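# Move coaster can onto turntable's orange spot

## Task

Pick up the can sitting on the coaster and set it upright on the turntable's orange spot, without disturbing the other cans already standing on the turntable.

## Robot and tools

Robot: two Doosan arms with Robotiq 140 mm grippers, left_arm and right_arm. left_arm's base is near (-0.074, +0.484, 0) m and right_arm's near (-0.010, -0.476, 0) m, both facing +x. left_arm's fingers can fold at a hinge. Grip with the outer quarter of its pads, near the tips. Gripping closer to the palm lets the fingers wrap the part, so a narrow can may slip or a grip may suddenly let go. Pressing its fingertips down onto a surface also folds them. right_arm's fingers are rigid.

Frames: positions, quaternions (wxyz) and velocities in results are in the scene frame. Its origin is at table height midway between the bases, +z up, +x out over the table, +y toward left_arm. Image left and right do not match arm names. Offsets in commands use each gripper's own axes: +z points along the fingers and the fingers open and close along y. end_effector_position is the point between the pads when closed. Fingertips reach about 33 mm past it when the gap is 40 mm or less, and about 9 mm when fully open.

execute_actions(actions, cameras): actions is a list of actions. Each action is a list of up to 15 rows, one per 1/30 s step; a short action repeats its last row to fill 15 steps. Each row holds 18 numbers in [-1, 1], covering both arms even if one is idle. The order is left dx, dy, dz, rx, ry, rz, left gripper position, force_limit, speed, then the same nine for right. dx..rz are offsets, not poses. They count from that arm's Hand target at the start of the action, in the gripper's own axes, and every row counts from that same start. 1.0 equals 0.6 m or 180 degrees; rx, ry, rz form one rotation vector. Sending the same offset again moves the arm further. Six zeros re-request the current Hand target. cameras: [] none, ["all"] all, or names; with an empty actions list images come by default.

Gripper numbers are absolute settings, not offsets. position: +1 fully open (140 mm), about -0.8 pads touch, -1 closes until blocked. force_limit sets the squeeze: about 14 N at -1, 40 N at 0, 58 N at +1 on a slow close. speed: about 30 mm/s at -1, 140 at 0, 250 at +1; faster closes squeeze harder. Both start at +1. Always resend the gripper numbers you want; 0 is a real command. To grip harder, raise force_limit and change position slightly, e.g. -1 to -0.98. To loosen, open and close slowly.

move(target, speed, blend, stop_force, zero, blocking, cameras): drives each gripper in a straight line. target is one row of 18 numbers laid out as above, or a list of up to 15 such rows. Pose numbers are offsets from the Hand target at the start of the move, in gripper axes; each row in a list also counts from that start, not from the previous row. speed: m/s, 0.002 to 2, default 0.25 (turning limited to twice that in rad/s), one value or one per target. blend: corner rounding in m for lists, 0 means stop at each. stop_force: 10 to 80 N, both arms; a path ends when push against its motion exceeds that. Use it only slowly, without turning the gripper, and not when backing off a contact. It may miss light pushes on loose objects and can misread near singular poses. zero: true re-zeroes force first, false accumulates. blocking=false returns early, not allowed with stop_force. Moves do not avoid obstacles or the other arm, and fast moves overshoot. Keep paths away from an arm's own base. The move: line reports done, off_target, moving, held or fault, plus limits (paced = clipped, held = a check withheld steps).

wait(seconds 0 to 10, cameras) lets time pass with commands held. stop(cameras) brakes a running move. zoom_image(camera, region [x0, y0, x1, y1] pixels, at most 504x504) enlarges part of the newest image of cam_head_left, cam_head_right, cam_high, cam_low, cam_left_wrist or cam_right_wrist. read_manual(section) gives licence text only. finished_scene(scene) ends the current scene, numbered from 1, irreversibly; the can must stay placed without the robot.

Cameras: cam_head_left and cam_head_right (fixed, 672x504, high above and behind, looking down), cam_left_wrist and cam_right_wrist (672x504, on each gripper). Calibration matrices are given; fixed views are accurate near image centre to a few mm.

Results: per arm, end_effector_position (m), quaternion, velocities, Hand target (last commanded pose after clipping; the next offsets start here), joint positions, torques, external torque estimates, and flange force in gripper axes (noisy, includes held weight). object_status: 0 moving, 1 blocked while opening, 2 blocked while closing (grip), 3 reached target or pads met. position_measured counts: 3 open, 75 = 100 mm, 139 = 60 mm, 200 = 20 mm, 230 pads met. Each step the controller limits the command to 70 mm and 16 degrees from the measured pose, so grippers may stop short; send the remainder as an offset. MOTOR HOT warns of overheating from holding loads or stretched arms.

Avoid: dropping the can, releasing it while moving, tipping the other turntable cans, knocking anything off the table. Approach slowly; arms are stiff, and pushing past a firm contact can trigger a stop. A force of 144 N on an arm, or joint torque at its limit (wrist joints 42.3 N m, elbow 150, shoulder and waist 319), halts it for 10 s. Keep the two arms apart; contact between them can end the scene. Objects may occasionally be nudged by outside pushes.

Each tool is called in YAML: its name, and indented under it one key for each argument.

## Session

execute_actions:
  actions: []

Scene clock: 0.00 s.
left_arm: end_effector_position=(+0.5602, +0.2137, +0.3730) position_measured=3 object_status=3 end_effector_quat_wxyz=(-0.074, +0.853, -0.271, +0.440) | right_arm: end_effector_position=(+0.5446, -0.1727, +0.3773) position_measured=3 object_status=3 end_effector_quat_wxyz=(+0.038, +0.997, +0.041, -0.056)
Joint positions: left_arm=[-0.653 -0.142 2.066 0.871 0.522 0.928] | right_arm=[0.49 0.194 1.474 -0.024 1.607 1.947]
Joint velocities: within noise
Joint torques (N m): no reading
External joint torques (N m): no reading
Flange force (N): no reading
Hand target: left_arm +0.5602, +0.2137, +0.3730; -0.074, +0.853, -0.271, +0.440 | right_arm +0.5446, -0.1727, +0.3773; +0.038, +0.997, +0.041, -0.056
Tool commands: left_gripper/position=+1.0 left_gripper/force_limit=+1.0 left_gripper/speed=+1.0 right_gripper/position=+1.0 right_gripper/force_limit=+1.0 right_gripper/speed=+1.0

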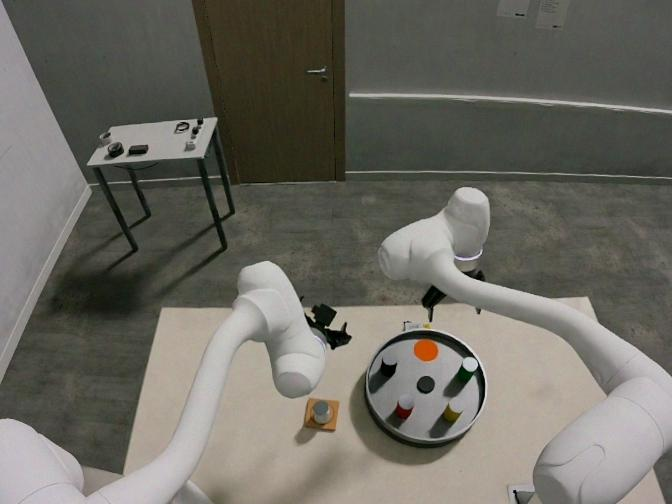

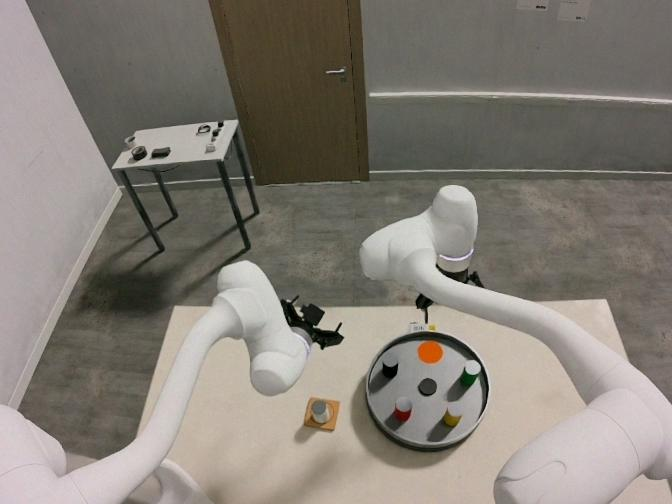

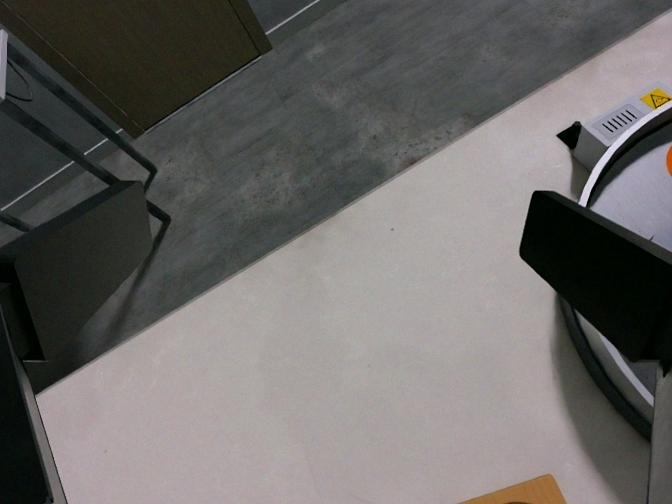

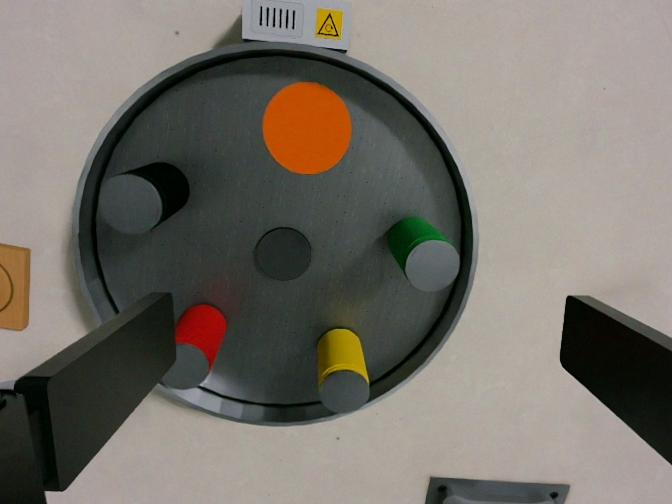

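zoom_image:
  camera: "cam_head_left"
  region: [280, 370, 380, 445]

zoom_image:
  camera: "cam_head_right"
  region: [280, 370, 380, 445]

zoom_image:
  camera: "cam_head_left"
  region: [355, 310, 505, 460]

zoom_image:
  camera: "cam_right_wrist"
  region: [60, 0, 500, 440]

execute_actions:
  actions: []

Scaled by 5.040.

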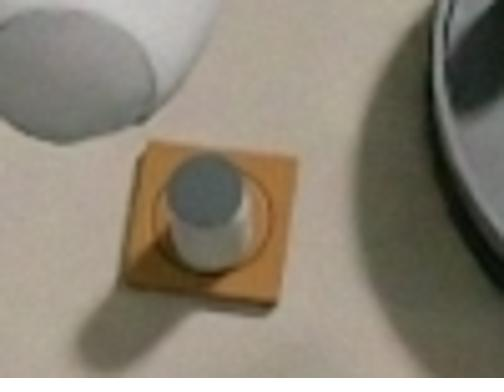

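Scaled by 5.040.

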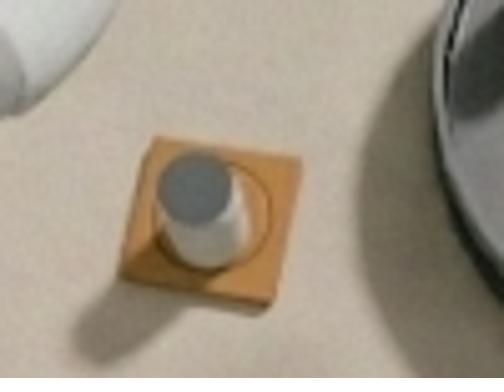

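Scaled by 3.360.

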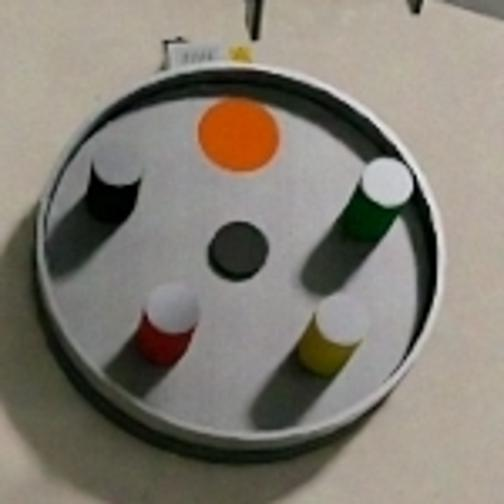

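Scaled by 1.145.

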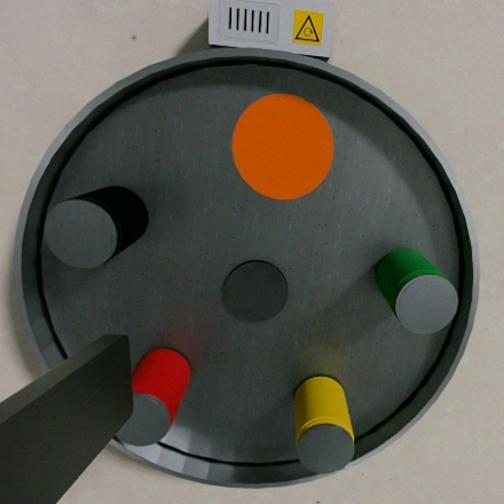

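Scene clock: 1.17 s.
left_arm: end_effector_position=(+0.5602, +0.2137, +0.3730) position_measured=3 object_status=3 end_effector_quat_wxyz=(-0.074, +0.853, -0.271, +0.440) | right_arm: end_effector_position=(+0.5446, -0.1727, +0.3773) position_measured=3 object_status=3 end_effector_quat_wxyz=(+0.038, +0.997, +0.041, -0.056)
Joint positions: left_arm=[-0.653 -0.142 2.066 0.871 0.522 0.928] | right_arm=[0.49 0.194 1.474 -0.024 1.607 1.947]
Joint velocities: within noise
Joint torques (N m): left_arm=[1.35 -31.38 -42.23 3.32 -1.4 0.38] | right_arm=[2.33 -65.91 -39.03 4.05 0.58 0.13]
External joint torques (N m): left_arm=[-1.36 3.25 -0.81 0.3 0.4 -0.4] | right_arm=[-2.4 4.79 -2.33 0.14 -0.28 -0.13]
Flange force (N): left_arm=[3.8 6.6 4.5] | right_arm=[12.1 -1.4 -4.0]
Hand target: left_arm +0.5602, +0.2137, +0.3730; -0.074, +0.853, -0.271, +0.440 | right_arm +0.5446, -0.1727, +0.3773; +0.038, +0.997, +0.041, -0.056
Tool commands: left_gripper/position=+1.0 left_gripper/force_limit=+1.0 left_gripper/speed=+1.0 right_gripper/position=+1.0 right_gripper/force_limit=+1.0 right_gripper/speed=+1.0

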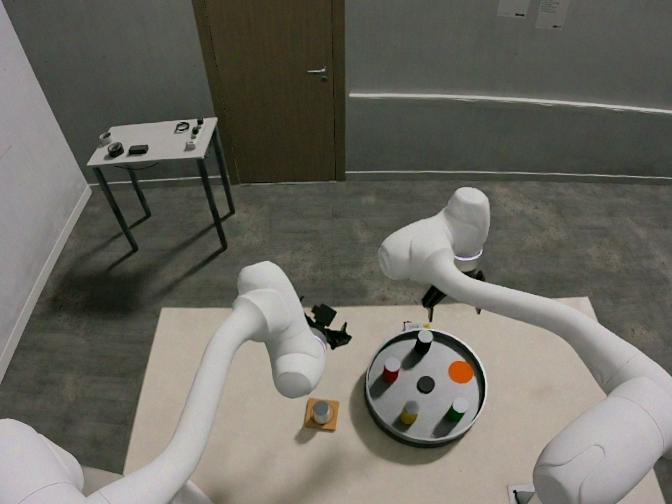

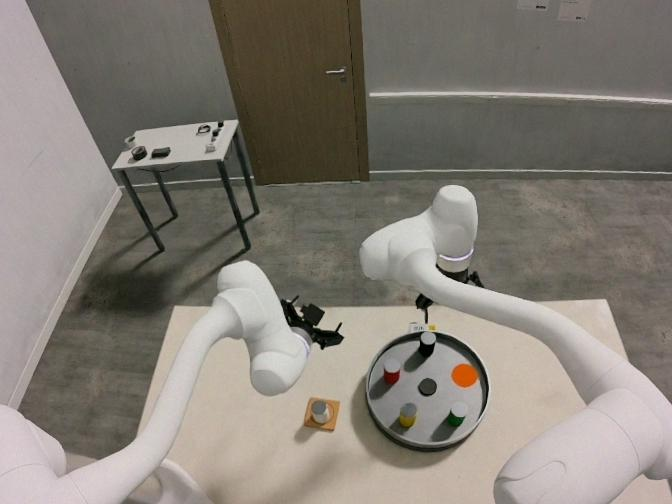

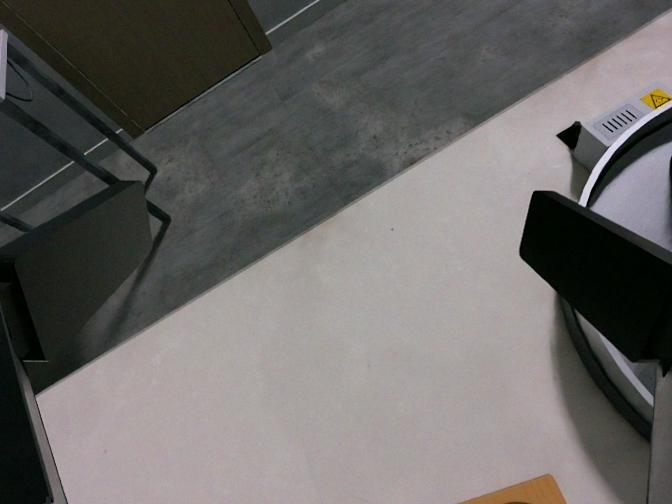

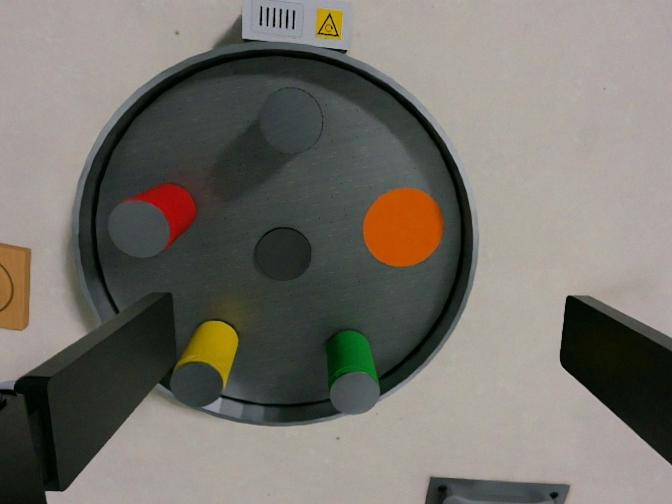

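move:
  target: [-0.6662, -0.9060, -0.2373, 0.2368, -0.1215, -0.2007, 1, 1, 1, 0, 0, 0, 0, 0, 0, 1, 1, 1]
  speed: 0.5
  blocking: false
  cameras: ["cam_right_wrist", "cam_head_left"]

wait:
  seconds: 0.25
  cameras: ["cam_right_wrist"]

wait:
  seconds: 0.25
  cameras: ["cam_right_wrist"]

wait:
  seconds: 0.25
  cameras: ["cam_right_wrist"]

wait:
  seconds: 0.25
  cameras: ["cam_right_wrist"]

wait:
  seconds: 0.25
  cameras: ["cam_right_wrist"]

wait:
  seconds: 0.25
  cameras: ["cam_right_wrist", "cam_head_left"]

Scene clock: 4.50 s.
left_arm: end_effector_position=(+0.5418, +0.3551, +0.3721) position_measured=3 object_status=3 end_effector_quat_wxyz=(-0.122, +0.878, -0.175, +0.429) end_effector_velocity=(-0.063, +0.458, -0.001) end_effector_angular_velocity=(+0.000, -0.001, +0.715) | right_arm: end_effector_position=(+0.5446, -0.1727, +0.3773) position_measured=3 object_status=3 end_effector_quat_wxyz=(+0.038, +0.997, +0.041, -0.056)
Joint positions: left_arm=[-0.509 -0.241 2.144 0.893 0.592 0.872] | right_arm=[0.49 0.194 1.474 -0.024 1.607 1.947]
Joint velocities: left_arm=[0.561 -0.272 0.199 0.003 0.158 -0.063] | right_arm=[within noise]
Joint torques (N m): left_arm=[0.66 -20.71 -41.6 2.92 -1.1 0.73] | right_arm=[2.43 -66.17 -39.14 4.02 0.58 0.11]
External joint torques (N m): left_arm=[0 3.38 -1.7 0.74 0.22 -0.75] | right_arm=[-2.41 4.65 -2.33 0.18 -0.27 -0.11]
Flange force (N): left_arm=[4.4 6.0 7.0] | right_arm=[11.9 -1.3 -4.0]
Hand target: left_arm +0.5365, +0.4090, +0.3728; -0.139, +0.884, -0.141, +0.424 | right_arm +0.5446, -0.1727, +0.3773; +0.038, +0.997, +0.041, -0.056
Tool commands: left_gripper/position=+1.0 left_gripper/force_limit=+1.0 left_gripper/speed=+1.0 right_gripper/position=+1.0 right_gripper/force_limit=+1.0 right_gripper/speed=+1.0
Off the commanded pose: left_arm 0.547 m, 47 deg | right_arm 0.000 m, 0 deg.
move: running
Images, in order (width x height): cam_head_left 672x504, cam_right_wrist 672x504.

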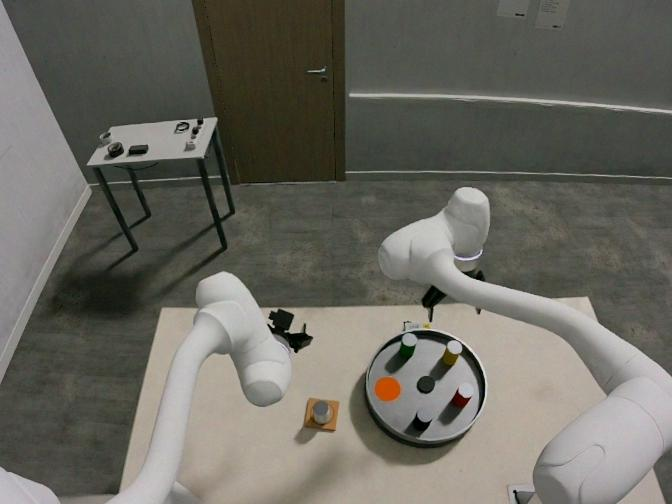

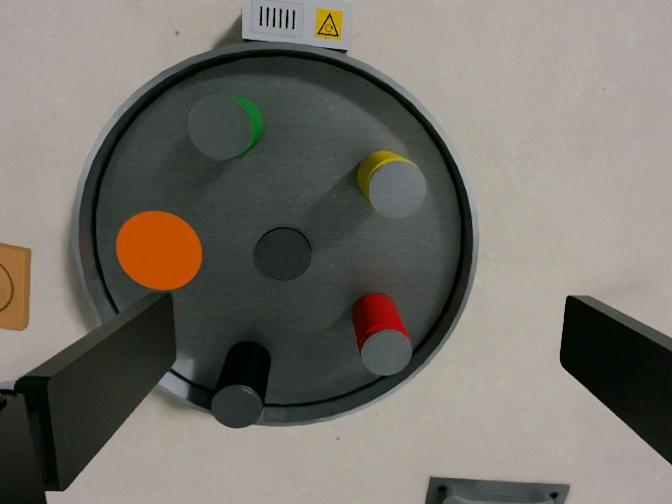

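Scene clock: 4.77 s.
left_arm: end_effector_position=(+0.5254, +0.4742, +0.3723) position_measured=3 object_status=3 end_effector_quat_wxyz=(-0.162, +0.890, -0.092, +0.416) end_effector_velocity=(-0.063, +0.449, +0.002) end_effector_angular_velocity=(+0.006, +0.000, +0.726) | right_arm: end_effector_position=(+0.5446, -0.1727, +0.3773) position_measured=3 object_status=3 end_effector_quat_wxyz=(+0.038, +0.997, +0.041, -0.056)
Joint positions: left_arm=[-0.342 -0.296 2.182 0.887 0.618 0.872] | right_arm=[0.49 0.194 1.474 -0.024 1.607 1.947]
Joint velocities: left_arm=[0.696 -0.135 0.087 -0.032 0.056 0.034] | right_arm=[within noise]
Joint torques (N m): left_arm=[2.68 -14.2 -41.58 3.25 -1.35 0.29] | right_arm=[2.43 -65.77 -39.07 4.08 0.58 0.12]
External joint torques (N m): left_arm=[-2.78 3.87 -2.04 0.58 0.45 -0.3] | right_arm=[-2.44 4.47 -2.36 0.12 -0.28 -0.11]
Flange force (N): left_arm=[7.3 11.7 3.1] | right_arm=[11.7 -1.1 -4.1]
Hand target: left_arm +0.5211, +0.5339, +0.3727; -0.180, +0.893, -0.052, +0.408 | right_arm +0.5446, -0.1727, +0.3773; +0.038, +0.997, +0.041, -0.056
Tool commands: left_gripper/position=+1.0 left_gripper/force_limit=+1.0 left_gripper/speed=+1.0 right_gripper/position=+1.0 right_gripper/force_limit=+1.0 right_gripper/speed=+1.0
Off the commanded pose: left_arm 0.427 m, 37 deg | right_arm 0.000 m, 0 deg.
earlier move: running; limits=paced
wait: 0.27 s; no rest
Images, in order (width x height): cam_right_wrist 672x504.

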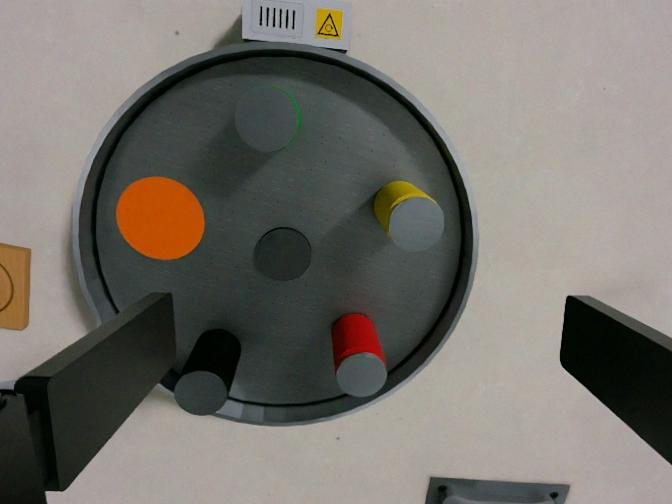

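Scene clock: 5.03 s.
left_arm: end_effector_position=(+0.5077, +0.5939, +0.3725) position_measured=3 object_status=3 end_effector_quat_wxyz=(-0.203, +0.895, -0.003, +0.398) end_effector_velocity=(-0.082, +0.444, -0.005) end_effector_angular_velocity=(+0.008, +0.014, +0.757) | right_arm: end_effector_position=(+0.5446, -0.1727, +0.3773) position_measured=3 object_status=3 end_effector_quat_wxyz=(+0.038, +0.997, +0.041, -0.056)
Joint positions: left_arm=[-0.143 -0.31 2.191 0.881 0.623 0.879] | right_arm=[0.49 0.194 1.474 -0.024 1.607 1.947]
Joint velocities: left_arm=[0.764 0.01 0 -0.002 0 0.012] | right_arm=[within noise]
Joint torques (N m): left_arm=[2.49 -16.03 -41.69 3.56 -1.18 -0.09] | right_arm=[2.86 -65.86 -39.05 4.04 0.59 0.12]
External joint torques (N m): left_arm=[-2.47 6.35 -1.15 0.23 0.35 0.07] | right_arm=[-2.9 4.04 -2.51 0.17 -0.28 -0.11]
Flange force (N): left_arm=[8.5 10.3 7.0] | right_arm=[11.6 -0.3 -4.3]
Hand target: left_arm +0.5057, +0.6524, +0.3726; -0.220, +0.894, +0.038, +0.388 | right_arm +0.5446, -0.1727, +0.3773; +0.038, +0.997, +0.041, -0.056
Tool commands: left_gripper/position=+1.0 left_gripper/force_limit=+1.0 left_gripper/speed=+1.0 right_gripper/position=+1.0 right_gripper/force_limit=+1.0 right_gripper/speed=+1.0
Off the commanded pose: left_arm 0.306 m, 25 deg | right_arm 0.000 m, 0 deg.
earlier move: running; limits=paced
wait: 0.27 s; no rest
Images, in order (width x height): cam_right_wrist 672x504.

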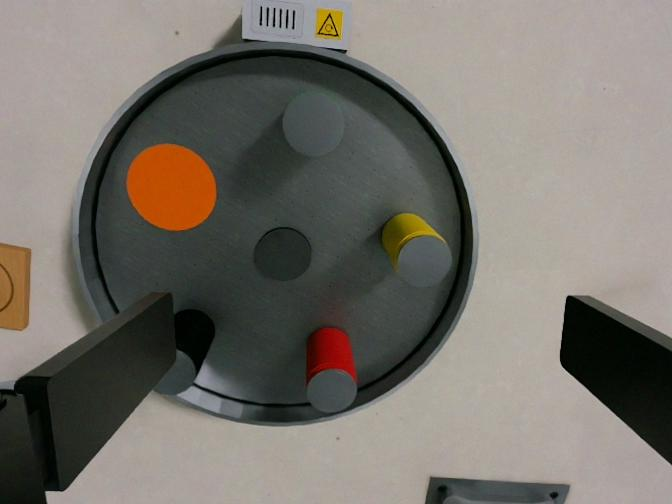

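Scene clock: 5.30 s.
left_arm: end_effector_position=(+0.4915, +0.7113, +0.3729) position_measured=3 object_status=3 end_effector_quat_wxyz=(-0.242, +0.891, +0.087, +0.375) end_effector_velocity=(-0.059, +0.437, +0.002) end_effector_angular_velocity=(-0.007, -0.006, +0.758) | right_arm: end_effector_position=(+0.5446, -0.1727, +0.3773) position_measured=3 object_status=3 end_effector_quat_wxyz=(+0.038, +0.997, +0.041, -0.056)
Joint positions: left_arm=[0.064 -0.277 2.168 0.887 0.611 0.874] | right_arm=[0.49 0.194 1.474 -0.024 1.607 1.947]
Joint velocities: left_arm=[0.761 0.208 -0.145 0.066 -0.047 -0.087] | right_arm=[within noise]
Joint torques (N m): left_arm=[2.37 -11.37 -42.48 3.58 -0.87 -0.06] | right_arm=[2.8 -66.03 -39 4.02 0.6 0.12]
External joint torques (N m): left_arm=[-3.07 0.08 -0.94 0.2 -0.01 0.04] | right_arm=[-2.77 4.04 -2.63 0.2 -0.29 -0.12]
Flange force (N): left_arm=[2.4 7.6 -3.4] | right_arm=[11.7 -0.6 -4.5]
Hand target: left_arm +0.4902, +0.7686, +0.3727; -0.257, +0.886, +0.127, +0.364 | right_arm +0.5446, -0.1727, +0.3773; +0.038, +0.997, +0.041, -0.056
Tool commands: left_gripper/position=+1.0 left_gripper/force_limit=+1.0 left_gripper/speed=+1.0 right_gripper/position=+1.0 right_gripper/force_limit=+1.0 right_gripper/speed=+1.0
Off the commanded pose: left_arm 0.187 m, 14 deg | right_arm 0.000 m, 0 deg.
earlier move: running; limits=paced
wait: 0.27 s; no rest
Images, in order (width x height): cam_right_wrist 672x504.

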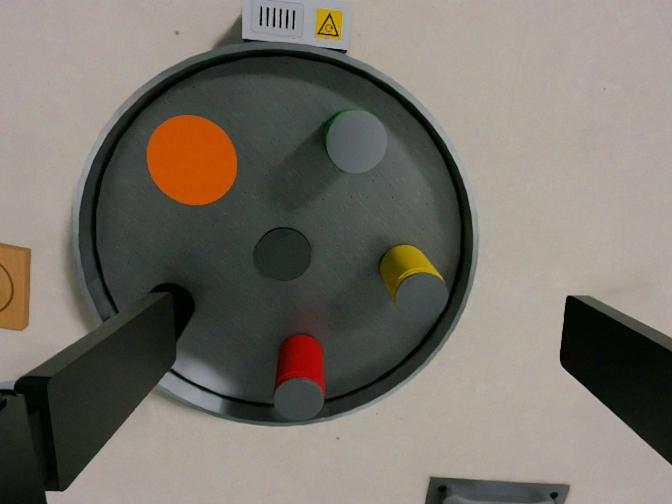

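Scene clock: 5.57 s.
left_arm: end_effector_position=(+0.4759, +0.8256, +0.3727) position_measured=3 object_status=3 end_effector_quat_wxyz=(-0.275, +0.879, +0.171, +0.351) end_effector_velocity=(-0.065, +0.437, -0.004) end_effector_angular_velocity=(-0.031, -0.028, +0.637) | right_arm: end_effector_position=(+0.5446, -0.1727, +0.3773) position_measured=3 object_status=3 end_effector_quat_wxyz=(+0.038, +0.997, +0.041, -0.056)
Joint positions: left_arm=[0.258 -0.206 2.116 0.906 0.595 0.851] | right_arm=[0.49 0.194 1.474 -0.024 1.607 1.947]
Joint velocities: left_arm=[0.762 0.306 -0.227 0.001 -0.163 0.006] | right_arm=[within noise]
Joint torques (N m): left_arm=[5.05 -25.87 -40.61 3.05 -1.22 0.41] | right_arm=[2.93 -66.22 -39.09 4.07 0.56 0.12]
External joint torques (N m): left_arm=[-3.42 3.42 -1.77 0.35 0.42 -0.43] | right_arm=[-2.9 4.49 -2.45 0.14 -0.25 -0.12]
Flange force (N): left_arm=[6.2 11.7 2.2] | right_arm=[12.1 -0.6 -4.3]
Hand target: left_arm +0.4772, +0.8858, +0.3725; -0.283, +0.874, +0.191, +0.345 | right_arm +0.5446, -0.1727, +0.3773; +0.038, +0.997, +0.041, -0.056
Tool commands: left_gripper/position=+1.0 left_gripper/force_limit=+1.0 left_gripper/speed=+1.0 right_gripper/position=+1.0 right_gripper/force_limit=+1.0 right_gripper/speed=+1.0
Off the commanded pose: left_arm 0.073 m, 3 deg | right_arm 0.000 m, 0 deg.
earlier move: running; limits=paced
wait: 0.27 s; no rest
Images, in order (width x height): cam_right_wrist 672x504.

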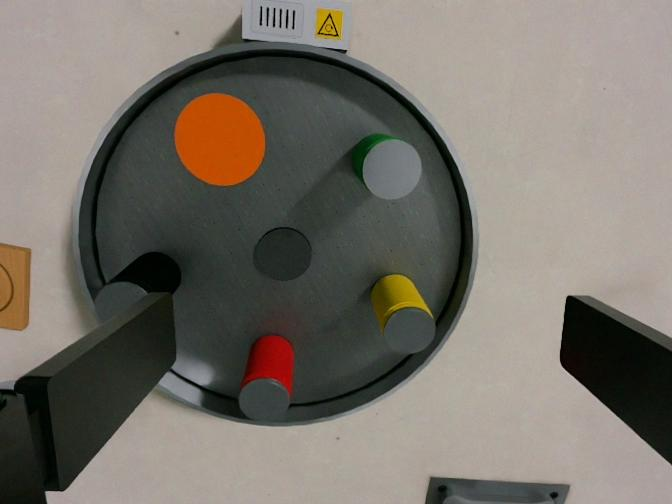

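Scene clock: 5.83 s.
left_arm: end_effector_position=(+0.4765, +0.8979, +0.3725) position_measured=3 object_status=3 end_effector_quat_wxyz=(-0.284, +0.874, +0.192, +0.344) end_effector_velocity=(+0.014, +0.009, +0.000) end_effector_angular_velocity=(-0.021, +0.007, -0.020) | right_arm: end_effector_position=(+0.5446, -0.1727, +0.3773) position_measured=3 object_status=3 end_effector_quat_wxyz=(+0.038, +0.997, +0.041, -0.056)
Joint positions: left_arm=[0.394 -0.142 2.067 0.874 0.522 0.925] | right_arm=[0.49 0.194 1.474 -0.024 1.607 1.947]
Joint velocities: left_arm=[0.024 0.026 -0.033 -0.082 -0.022 0.095] | right_arm=[within noise]
Joint torques (N m): left_arm=[1.17 -37.36 -42.7 3.21 -1.27 0.41] | right_arm=[2.58 -65.92 -39.18 4.05 0.58 0.11]
External joint torques (N m): left_arm=[-2.66 3.12 0.14 0.61 0.31 -0.42] | right_arm=[-2.61 4.37 -2.31 0.15 -0.28 -0.1]
Flange force (N): left_arm=[1.6 10.3 3.6] | right_arm=[11.6 -0.8 -4.0]
Hand target: left_arm +0.4770, +0.8982, +0.3725; -0.284, +0.874, +0.192, +0.344 | right_arm +0.5446, -0.1727, +0.3773; +0.038, +0.997, +0.041, -0.056
Tool commands: left_gripper/position=+1.0 left_gripper/force_limit=+1.0 left_gripper/speed=+1.0 right_gripper/position=+1.0 right_gripper/force_limit=+1.0 right_gripper/speed=+1.0
Off the commanded pose: left_arm 0.001 m, 0 deg | right_arm 0.000 m, 0 deg.
earlier move: running; limits=paced
wait: 0.27 s; no rest
Images, in order (width x height): cam_right_wrist 672x504.

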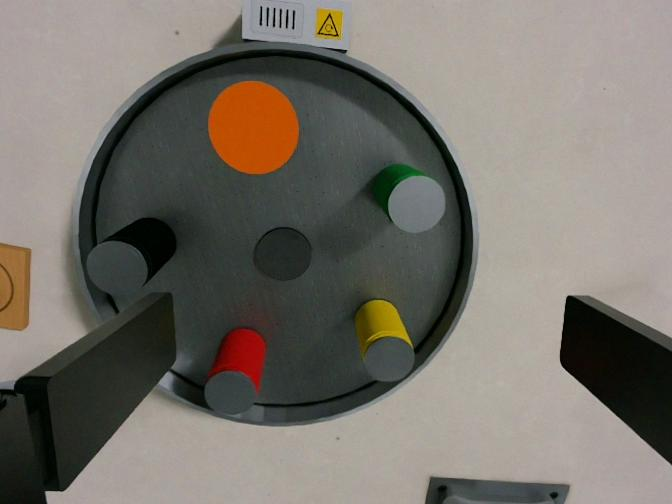

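Scene clock: 6.00 s.
left_arm: end_effector_position=(+0.4770, +0.8982, +0.3725) position_measured=3 object_status=3 end_effector_quat_wxyz=(-0.284, +0.874, +0.192, +0.344) end_effector_velocity=(+0.000, +0.001, +0.000) end_effector_angular_velocity=(-0.002, +0.000, +0.001) | right_arm: end_effector_position=(+0.5446, -0.1727, +0.3773) position_measured=3 object_status=3 end_effector_quat_wxyz=(+0.038, +0.997, +0.041, -0.056)
Joint positions: left_arm=[0.395 -0.142 2.066 0.87 0.522 0.929] | right_arm=[0.49 0.194 1.474 -0.024 1.607 1.947]
Joint velocities: left_arm=[0.002 0.001 -0.001 -0.005 -0.001 0.004] | right_arm=[within noise]
Joint torques (N m): left_arm=[1.96 -31.38 -41.68 3.52 -1.24 0.28] | right_arm=[2.53 -66.1 -39.08 4.08 0.61 0.14]
External joint torques (N m): left_arm=[-2.01 3.11 -1.36 0.11 0.24 -0.3] | right_arm=[-2.57 4.79 -2.36 0.12 -0.3 -0.14]
Flange force (N): left_arm=[5.2 6.7 3.7] | right_arm=[12.2 -1.1 -4.0]
Hand target: left_arm +0.4770, +0.8982, +0.3725; -0.284, +0.874, +0.192, +0.344 | right_arm +0.5446, -0.1727, +0.3773; +0.038, +0.997, +0.041, -0.056
Tool commands: left_gripper/position=+1.0 left_gripper/force_limit=+1.0 left_gripper/speed=+1.0 right_gripper/position=+1.0 right_gripper/force_limit=+1.0 right_gripper/speed=+1.0
Off the commanded pose: left_arm 0.000 m, 0 deg | right_arm 0.000 m, 0 deg.
earlier move: done; limits=paced
wait: 0.17 of 0.25 s (the move ended)
Images, in order (width x height): cam_head_left 672x504, cam_right_wrist 672x504.

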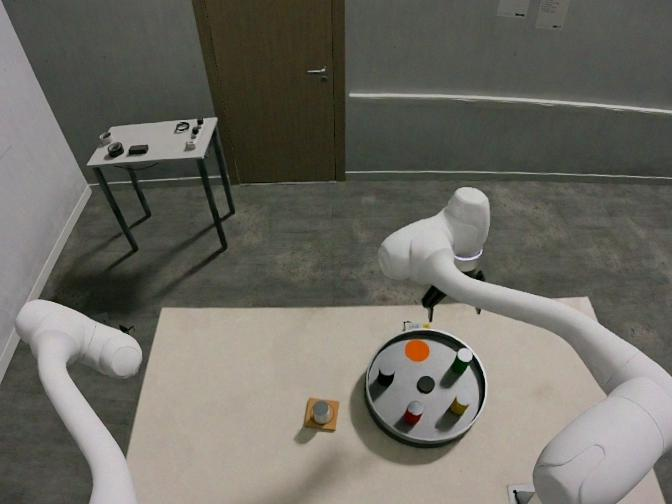

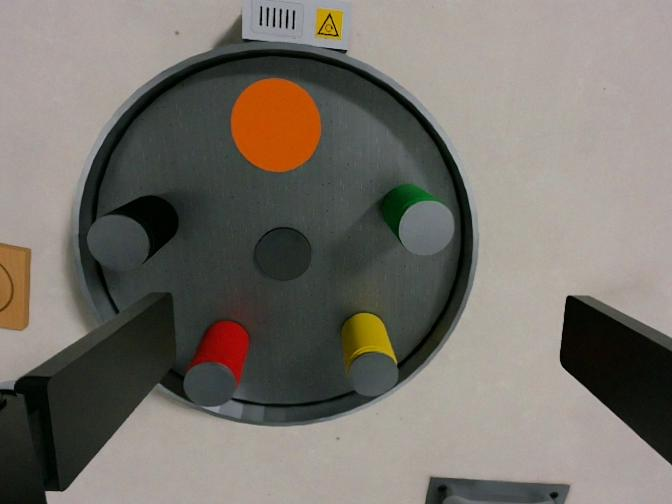

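move:
  target: [0, 0, 0, 0, 0, 0, 1, 1, 1, -0.19223, -0.71418, 0.26937, 0.02422, 0.03569, 0.02613, 0.023, 1, 1]
  speed: 0.45
  blocking: false
  cameras: ["cam_head_left"]

Scene clock: 12.70 s.
left_arm: end_effector_position=(+0.4770, +0.8982, +0.3725) position_measured=3 object_status=3 end_effector_quat_wxyz=(-0.284, +0.874, +0.192, +0.344) | right_arm: end_effector_position=(+0.4942, -0.0588, +0.3268) position_measured=126 object_status=0 end_effector_quat_wxyz=(+0.026, +0.998, +0.030, -0.042) end_effector_velocity=(-0.161, +0.372, -0.164) end_effector_angular_velocity=(+0.075, -0.101, -0.074)
Joint positions: left_arm=[0.395 -0.141 2.066 0.87 0.521 0.93] | right_arm=[0.667 0.221 1.529 0.004 1.49 2.145]
Joint velocities: left_arm=[within noise] | right_arm=[0.571 0.155 0.096 0.064 -0.38 0.636]
Joint torques (N m): left_arm=[1.07 -30.99 -42.09 3.22 -1.35 0.35] | right_arm=[4.13 -67.19 -38.16 4.14 0.92 0.21]
External joint torques (N m): left_arm=[-1.11 2.59 -1.13 0.42 0.35 -0.36] | right_arm=[-3.72 5.72 -2.61 0.07 -0.71 -0.21]
Flange force (N): left_arm=[3.6 5.8 3.9] | right_arm=[14.3 -3.4 -2.3]
Hand target: left_arm +0.4770, +0.8982, +0.3725; -0.284, +0.874, +0.192, +0.344 | right_arm +0.4790, -0.0155, +0.3082; +0.023, +0.999, +0.025, -0.034
Tool commands: left_gripper/position=+1.0 left_gripper/force_limit=+1.0 left_gripper/speed=+1.0 right_gripper/position=+0.023 right_gripper/force_limit=+1.0 right_gripper/speed=+1.0
Off the commanded pose: left_arm 0.000 m, 0 deg | right_arm 0.338 m, 7 deg.
move: running
Images, in order (width x height): cam_head_left 672x504.

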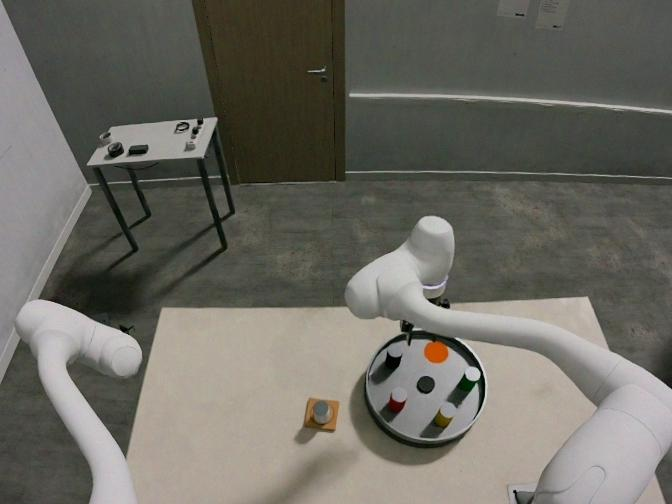

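wait:
  seconds: 2
  cameras: ["cam_right_wrist", "cam_head_left", "cam_head_right"]

zoom_image:
  camera: "cam_right_wrist"
  region: [150, 50, 500, 400]

Scene clock: 13.73 s.
left_arm: end_effector_position=(+0.4770, +0.8982, +0.3725) position_measured=3 object_status=3 end_effector_quat_wxyz=(-0.284, +0.874, +0.192, +0.344) | right_arm: end_effector_position=(+0.3761, +0.2312, +0.1999) position_measured=127 object_status=3 end_effector_quat_wxyz=(+0.000, +1.000, +0.000, +0.000)
Joint positions: left_arm=[0.395 -0.141 2.066 0.87 0.521 0.93] | right_arm=[1.059 0.458 1.433 0 1.25 2.599]
Joint torques (N m): left_arm=[1.89 -30.79 -41.96 3.24 -1.34 0.38] | right_arm=[1.85 -92.23 -37.63 3.89 0.2 0.09]
External joint torques (N m): left_arm=[-2 2.72 -1.05 0.38 0.34 -0.4] | right_arm=[-1.92 6.17 -2.31 0.16 -0.23 -0.09]
Flange force (N): left_arm=[3.9 7.8 3.4] | right_arm=[9.2 -11.7 1.0]
Hand target: left_arm +0.4770, +0.8982, +0.3725; -0.284, +0.874, +0.192, +0.344 | right_arm +0.3760, +0.2312, +0.1998; +0.000, +1.000, +0.000, +0.000
Tool commands: left_gripper/position=+1.0 left_gripper/force_limit=+1.0 left_gripper/speed=+1.0 right_gripper/position=+0.023 right_gripper/force_limit=+1.0 right_gripper/speed=+1.0
Off the commanded pose: left_arm 0.000 m, 0 deg | right_arm 0.000 m, 0 deg.
earlier move: done
wait: 0.47 of 2 s (the move ended)
camera_calibration:
cam_right_wrist: T_world_to_cam=[[-0.000205872, -0.999983, -0.00575269, 0.245546], [-0.982631, -0.00086522, 0.185566, 0.361534], [-0.185568, 0.00569098, -0.982615, 0.409715], [0, 0, 0, 1]] pos_world=[0.431335, 0.243523, 0.336916]
Images, in order (width x height): cam_head_left 672x504, cam_head_right 672x504, cam_right_wrist 672x504.

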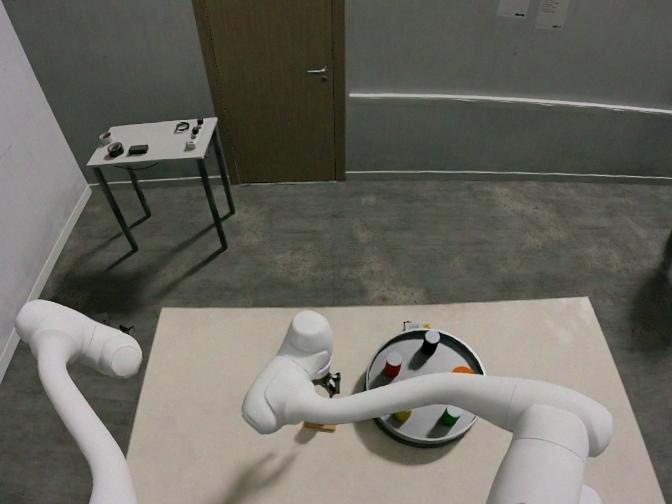

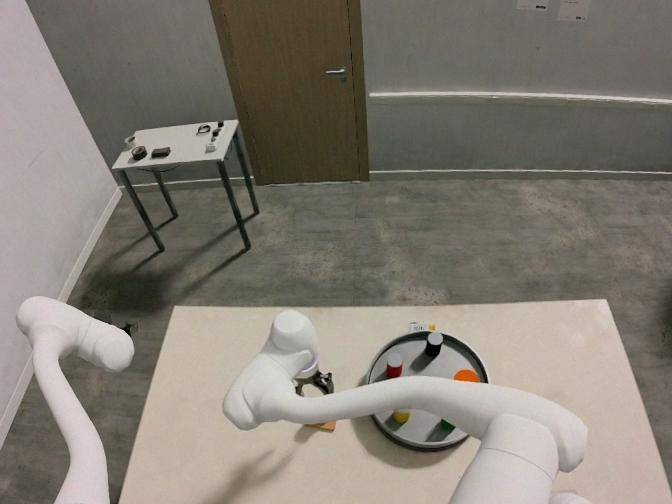

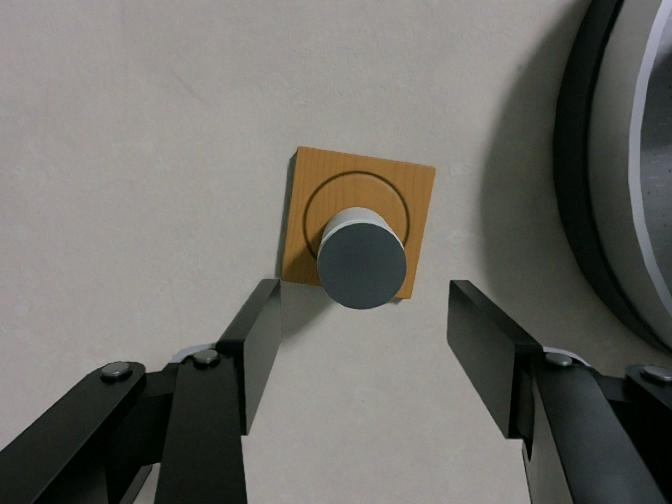

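Scaled by 1.440.

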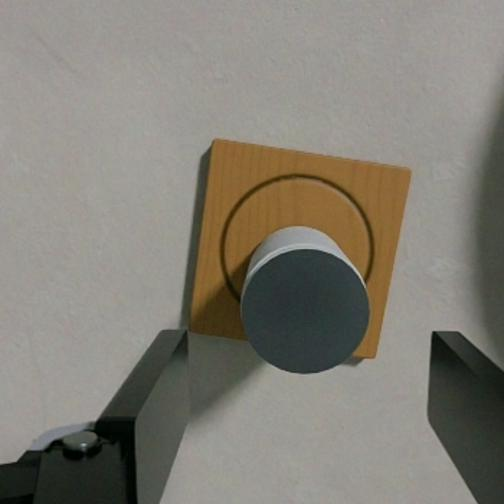

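move:
  target:
    - [0, 0, 0, 0, 0, 0, 1, 1, 1, 0.0013, 0.0015, 0.1963, 0, 0, 0, 0.023, 1, 1]
    - [0, 0, 0, 0, 0, 0, 1, 1, 1, 0.0013, 0.0015, 0.1963, 0, 0, 0, -1, -1, -1]
  speed: 0.25
  cameras: ["cam_right_wrist", "cam_head_left"]

zoom_image:
  camera: "cam_right_wrist"
  region: [150, 50, 550, 450]

Scene clock: 20.33 s.
left_arm: end_effector_position=(+0.4770, +0.8982, +0.3725) position_measured=3 object_status=3 end_effector_quat_wxyz=(-0.284, +0.874, +0.192, +0.344) | right_arm: end_effector_position=(+0.3768, +0.2303, +0.0820) position_measured=151 object_status=2 end_effector_quat_wxyz=(+0.000, +1.000, +0.000, +0.000)
Joint positions: left_arm=[0.395 -0.141 2.066 0.87 0.521 0.93] | right_arm=[1.058 0.535 1.543 0 1.064 2.598]
Joint torques (N m): left_arm=[0.89 -31.02 -42.26 3.26 -1.26 0.32] | right_arm=[3.03 -89.42 -31.33 3.64 0.18 0.13]
External joint torques (N m): left_arm=[-0.9 2.78 -0.78 0.35 0.26 -0.34] | right_arm=[-3.05 -0.05 -5.38 0.09 -0.21 -0.13]
Flange force (N): left_arm=[3.1 5.2 4.4] | right_arm=[9.3 -8.7 -3.8]
Hand target: left_arm +0.4770, +0.8982, +0.3725; -0.284, +0.874, +0.192, +0.344 | right_arm +0.3768, +0.2303, +0.0820; +0.000, +1.000, +0.000, +0.000
Off the commanded pose: left_arm 0.000 m, 0 deg | right_arm 0.000 m, 0 deg.
move: done
camera_calibration:
cam_right_wrist: T_world_to_cam=[[-0.000147508, -0.999985, -0.0054583, 0.243878], [-0.982613, -0.000868469, 0.185662, 0.384169], [-0.185664, 0.00539078, -0.982598, 0.294128], [0, 0, 0, 1]] pos_world=[0.432134, 0.242623, 0.219015]
Images, in order (width x height): cam_head_left 672x504, cam_right_wrist 672x504.

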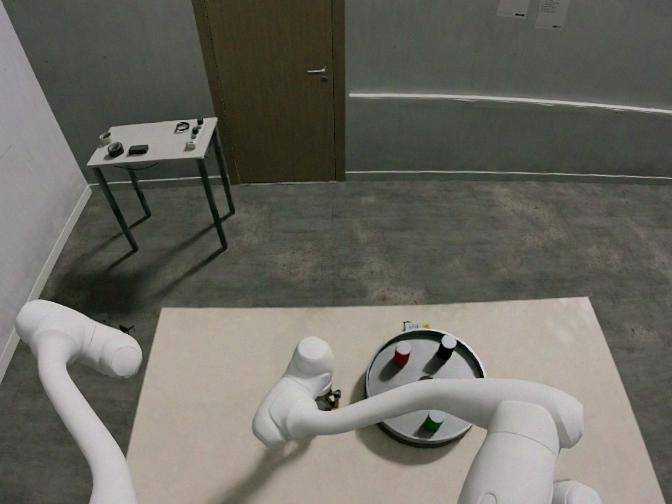

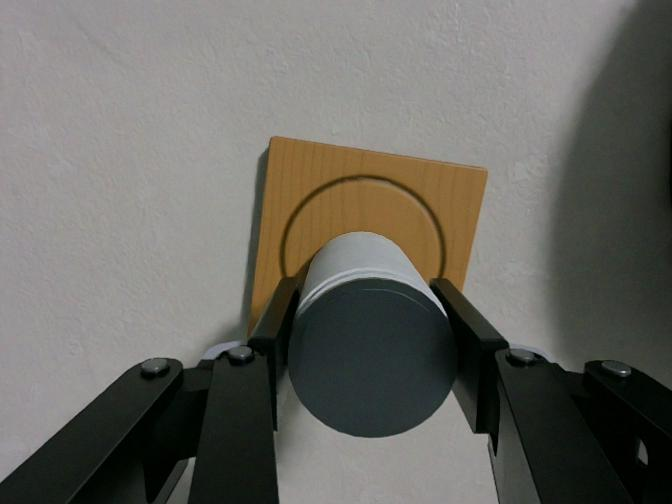

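Scaled by 1.260.

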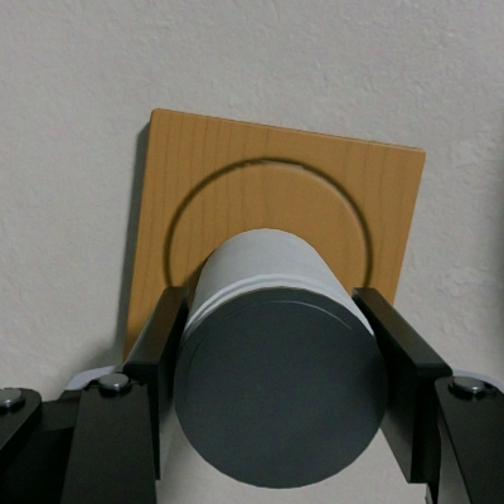

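move:
  target:
    - [0, 0, 0, 0, 0, 0, 1, 1, 1, 0, 0, -0.26333, 0, 0, 0, -1, -1, -1]
    - [0, 0, 0, 0, 0, 0, 1, 1, 1, 0.26033, 0.59717, -0.29667, 0, 0, 0, -1, -1, -1]
  speed: [0.25, 0.4]
  blend: [0.03, 0]
  blocking: false
  cameras: ["cam_right_wrist"]

wait:
  seconds: 0.4
  cameras: ["cam_right_wrist", "cam_head_left"]

Scene clock: 26.30 s.
left_arm: end_effector_position=(+0.4770, +0.8982, +0.3725) position_measured=3 object_status=3 end_effector_quat_wxyz=(-0.284, +0.874, +0.192, +0.344) | right_arm: end_effector_position=(+0.3767, +0.2301, +0.1739) position_measured=151 object_status=2 end_effector_quat_wxyz=(+0.000, +1.000, +0.000, +0.000) end_effector_velocity=(-0.001, +0.000, +0.248) end_effector_angular_velocity=(+0.000, +0.000, +0.000)
Joint positions: left_arm=[0.395 -0.141 2.066 0.87 0.521 0.93] | right_arm=[1.058 0.471 1.463 0 1.207 2.598]
Joint velocities: left_arm=[within noise] | right_arm=[0 -0.144 -0.253 0 0.397 0]
Joint torques (N m): left_arm=[1.83 -30.68 -42.36 3.21 -1.41 0.33] | right_arm=[2.28 -93.03 -38.22 3.84 0.31 0.13]
External joint torques (N m): left_arm=[-1.87 2.52 -0.72 0.42 0.41 -0.35] | right_arm=[-2.53 7.38 -0.9 0.13 -0.34 -0.13]
Flange force (N): left_arm=[3.1 7.5 3.0] | right_arm=[9.1 -9.7 3.9]
Hand target: left_arm +0.4770, +0.8982, +0.3725; -0.284, +0.874, +0.192, +0.344 | right_arm +0.3768, +0.2303, +0.1939; +0.000, +1.000, +0.000, +0.000
Tool commands: left_gripper/position=+1.0 left_gripper/force_limit=+1.0 left_gripper/speed=+1.0 right_gripper/position=-1.0 right_gripper/force_limit=-1.0 right_gripper/speed=-1.0
Off the commanded pose: left_arm 0.000 m, 0 deg | right_arm 0.400 m, 0 deg.
move: running; path passed 0 of 2 targets
camera_calibration:
cam_right_wrist: T_world_to_cam=[[-0.000204373, -0.99998, -0.00626344, 0.244354], [-0.982704, -0.000959035, 0.185178, 0.367121], [-0.185181, 0.00619296, -0.982685, 0.384019], [0, 0, 0, 1]] pos_world=[0.431934, 0.242323, 0.310917]
Images, in order (width x height): cam_right_wrist 672x504.

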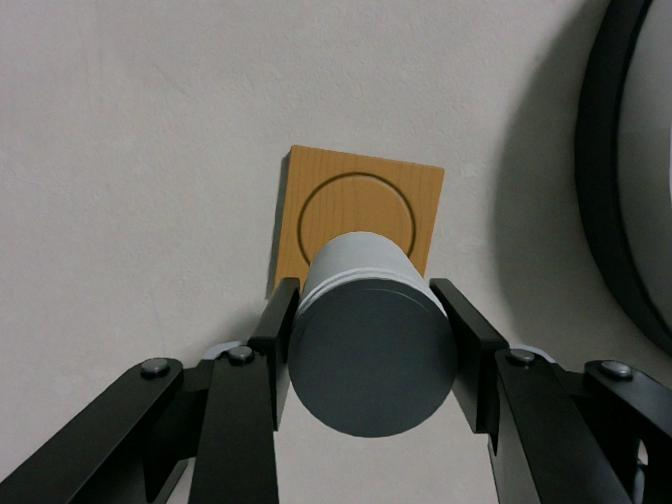

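Scene clock: 26.70 s.
left_arm: end_effector_position=(+0.4770, +0.8982, +0.3725) position_measured=3 object_status=3 end_effector_quat_wxyz=(-0.284, +0.874, +0.192, +0.344) | right_arm: end_effector_position=(+0.3936, +0.1904, +0.2414) position_measured=151 object_status=2 end_effector_quat_wxyz=(+0.001, +1.000, +0.000, +0.000) end_effector_velocity=(+0.136, -0.307, +0.026) end_effector_angular_velocity=(+0.000, -0.013, -0.005)
Joint positions: left_arm=[0.395 -0.141 2.066 0.87 0.521 0.93] | right_arm=[1.013 0.398 1.444 -0.001 1.3 2.553]
Joint velocities: left_arm=[within noise] | right_arm=[-0.359 -0.316 0.409 -0.011 -0.101 -0.351]
Joint torques (N m): left_arm=[1.17 -30.73 -42.35 3.27 -1.28 0.31] | right_arm=[-1.35 -89.58 -37.74 3.58 0.1 0.08]
External joint torques (N m): left_arm=[-1.15 2.4 -0.76 0.35 0.28 -0.32] | right_arm=[-3.12 7.29 -1.57 0.21 -0.05 -0.07]
Flange force (N): left_arm=[2.9 5.5 3.5] | right_arm=[11.2 -10.5 1.3]
Hand target: left_arm +0.4770, +0.8982, +0.3725; -0.284, +0.874, +0.192, +0.344 | right_arm +0.4081, +0.1585, +0.2441; +0.000, +1.000, +0.000, +0.000
Tool commands: left_gripper/position=+1.0 left_gripper/force_limit=+1.0 left_gripper/speed=+1.0 right_gripper/position=-1.0 right_gripper/force_limit=-1.0 right_gripper/speed=-1.0
Off the commanded pose: left_arm 0.000 m, 0 deg | right_arm 0.348 m, 0 deg.
earlier move: running; path passed 1 of 2 targets
wait: 0.40 s; no rest
camera_calibration:
cam_right_wrist: T_world_to_cam=[[-0.000681682, -0.999992, -0.0040269, 0.204752], [-0.982477, -0.0000808188, 0.186385, 0.370653], [-0.186384, 0.00408339, -0.982468, 0.454643], [0, 0, 0, 1]] pos_world=[0.449036, 0.202924, 0.378412]
Images, in order (width x height): cam_head_left 672x504, cam_right_wrist 672x504.

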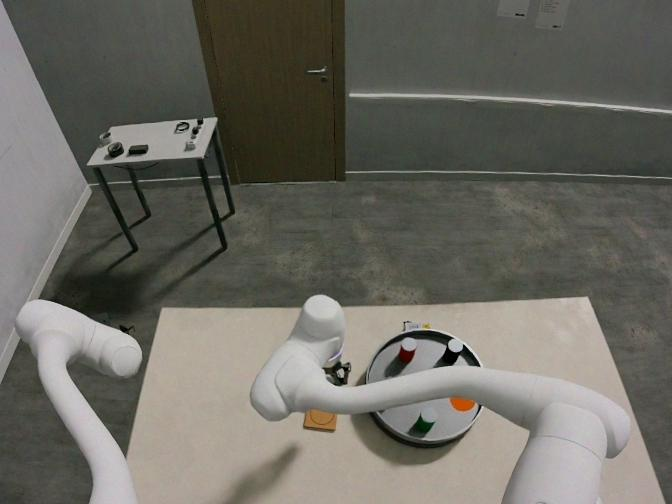

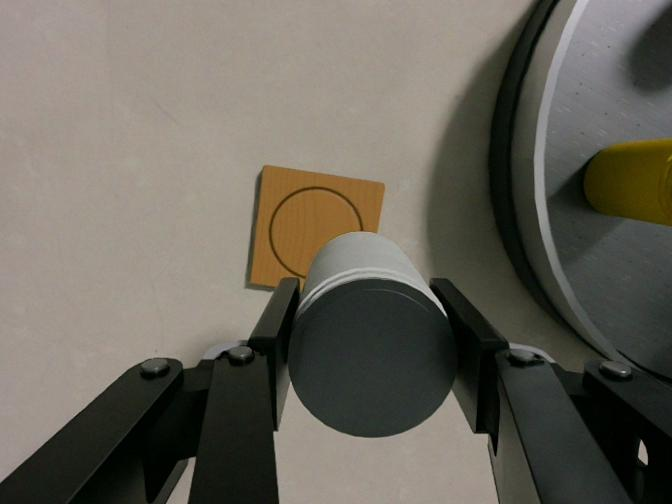

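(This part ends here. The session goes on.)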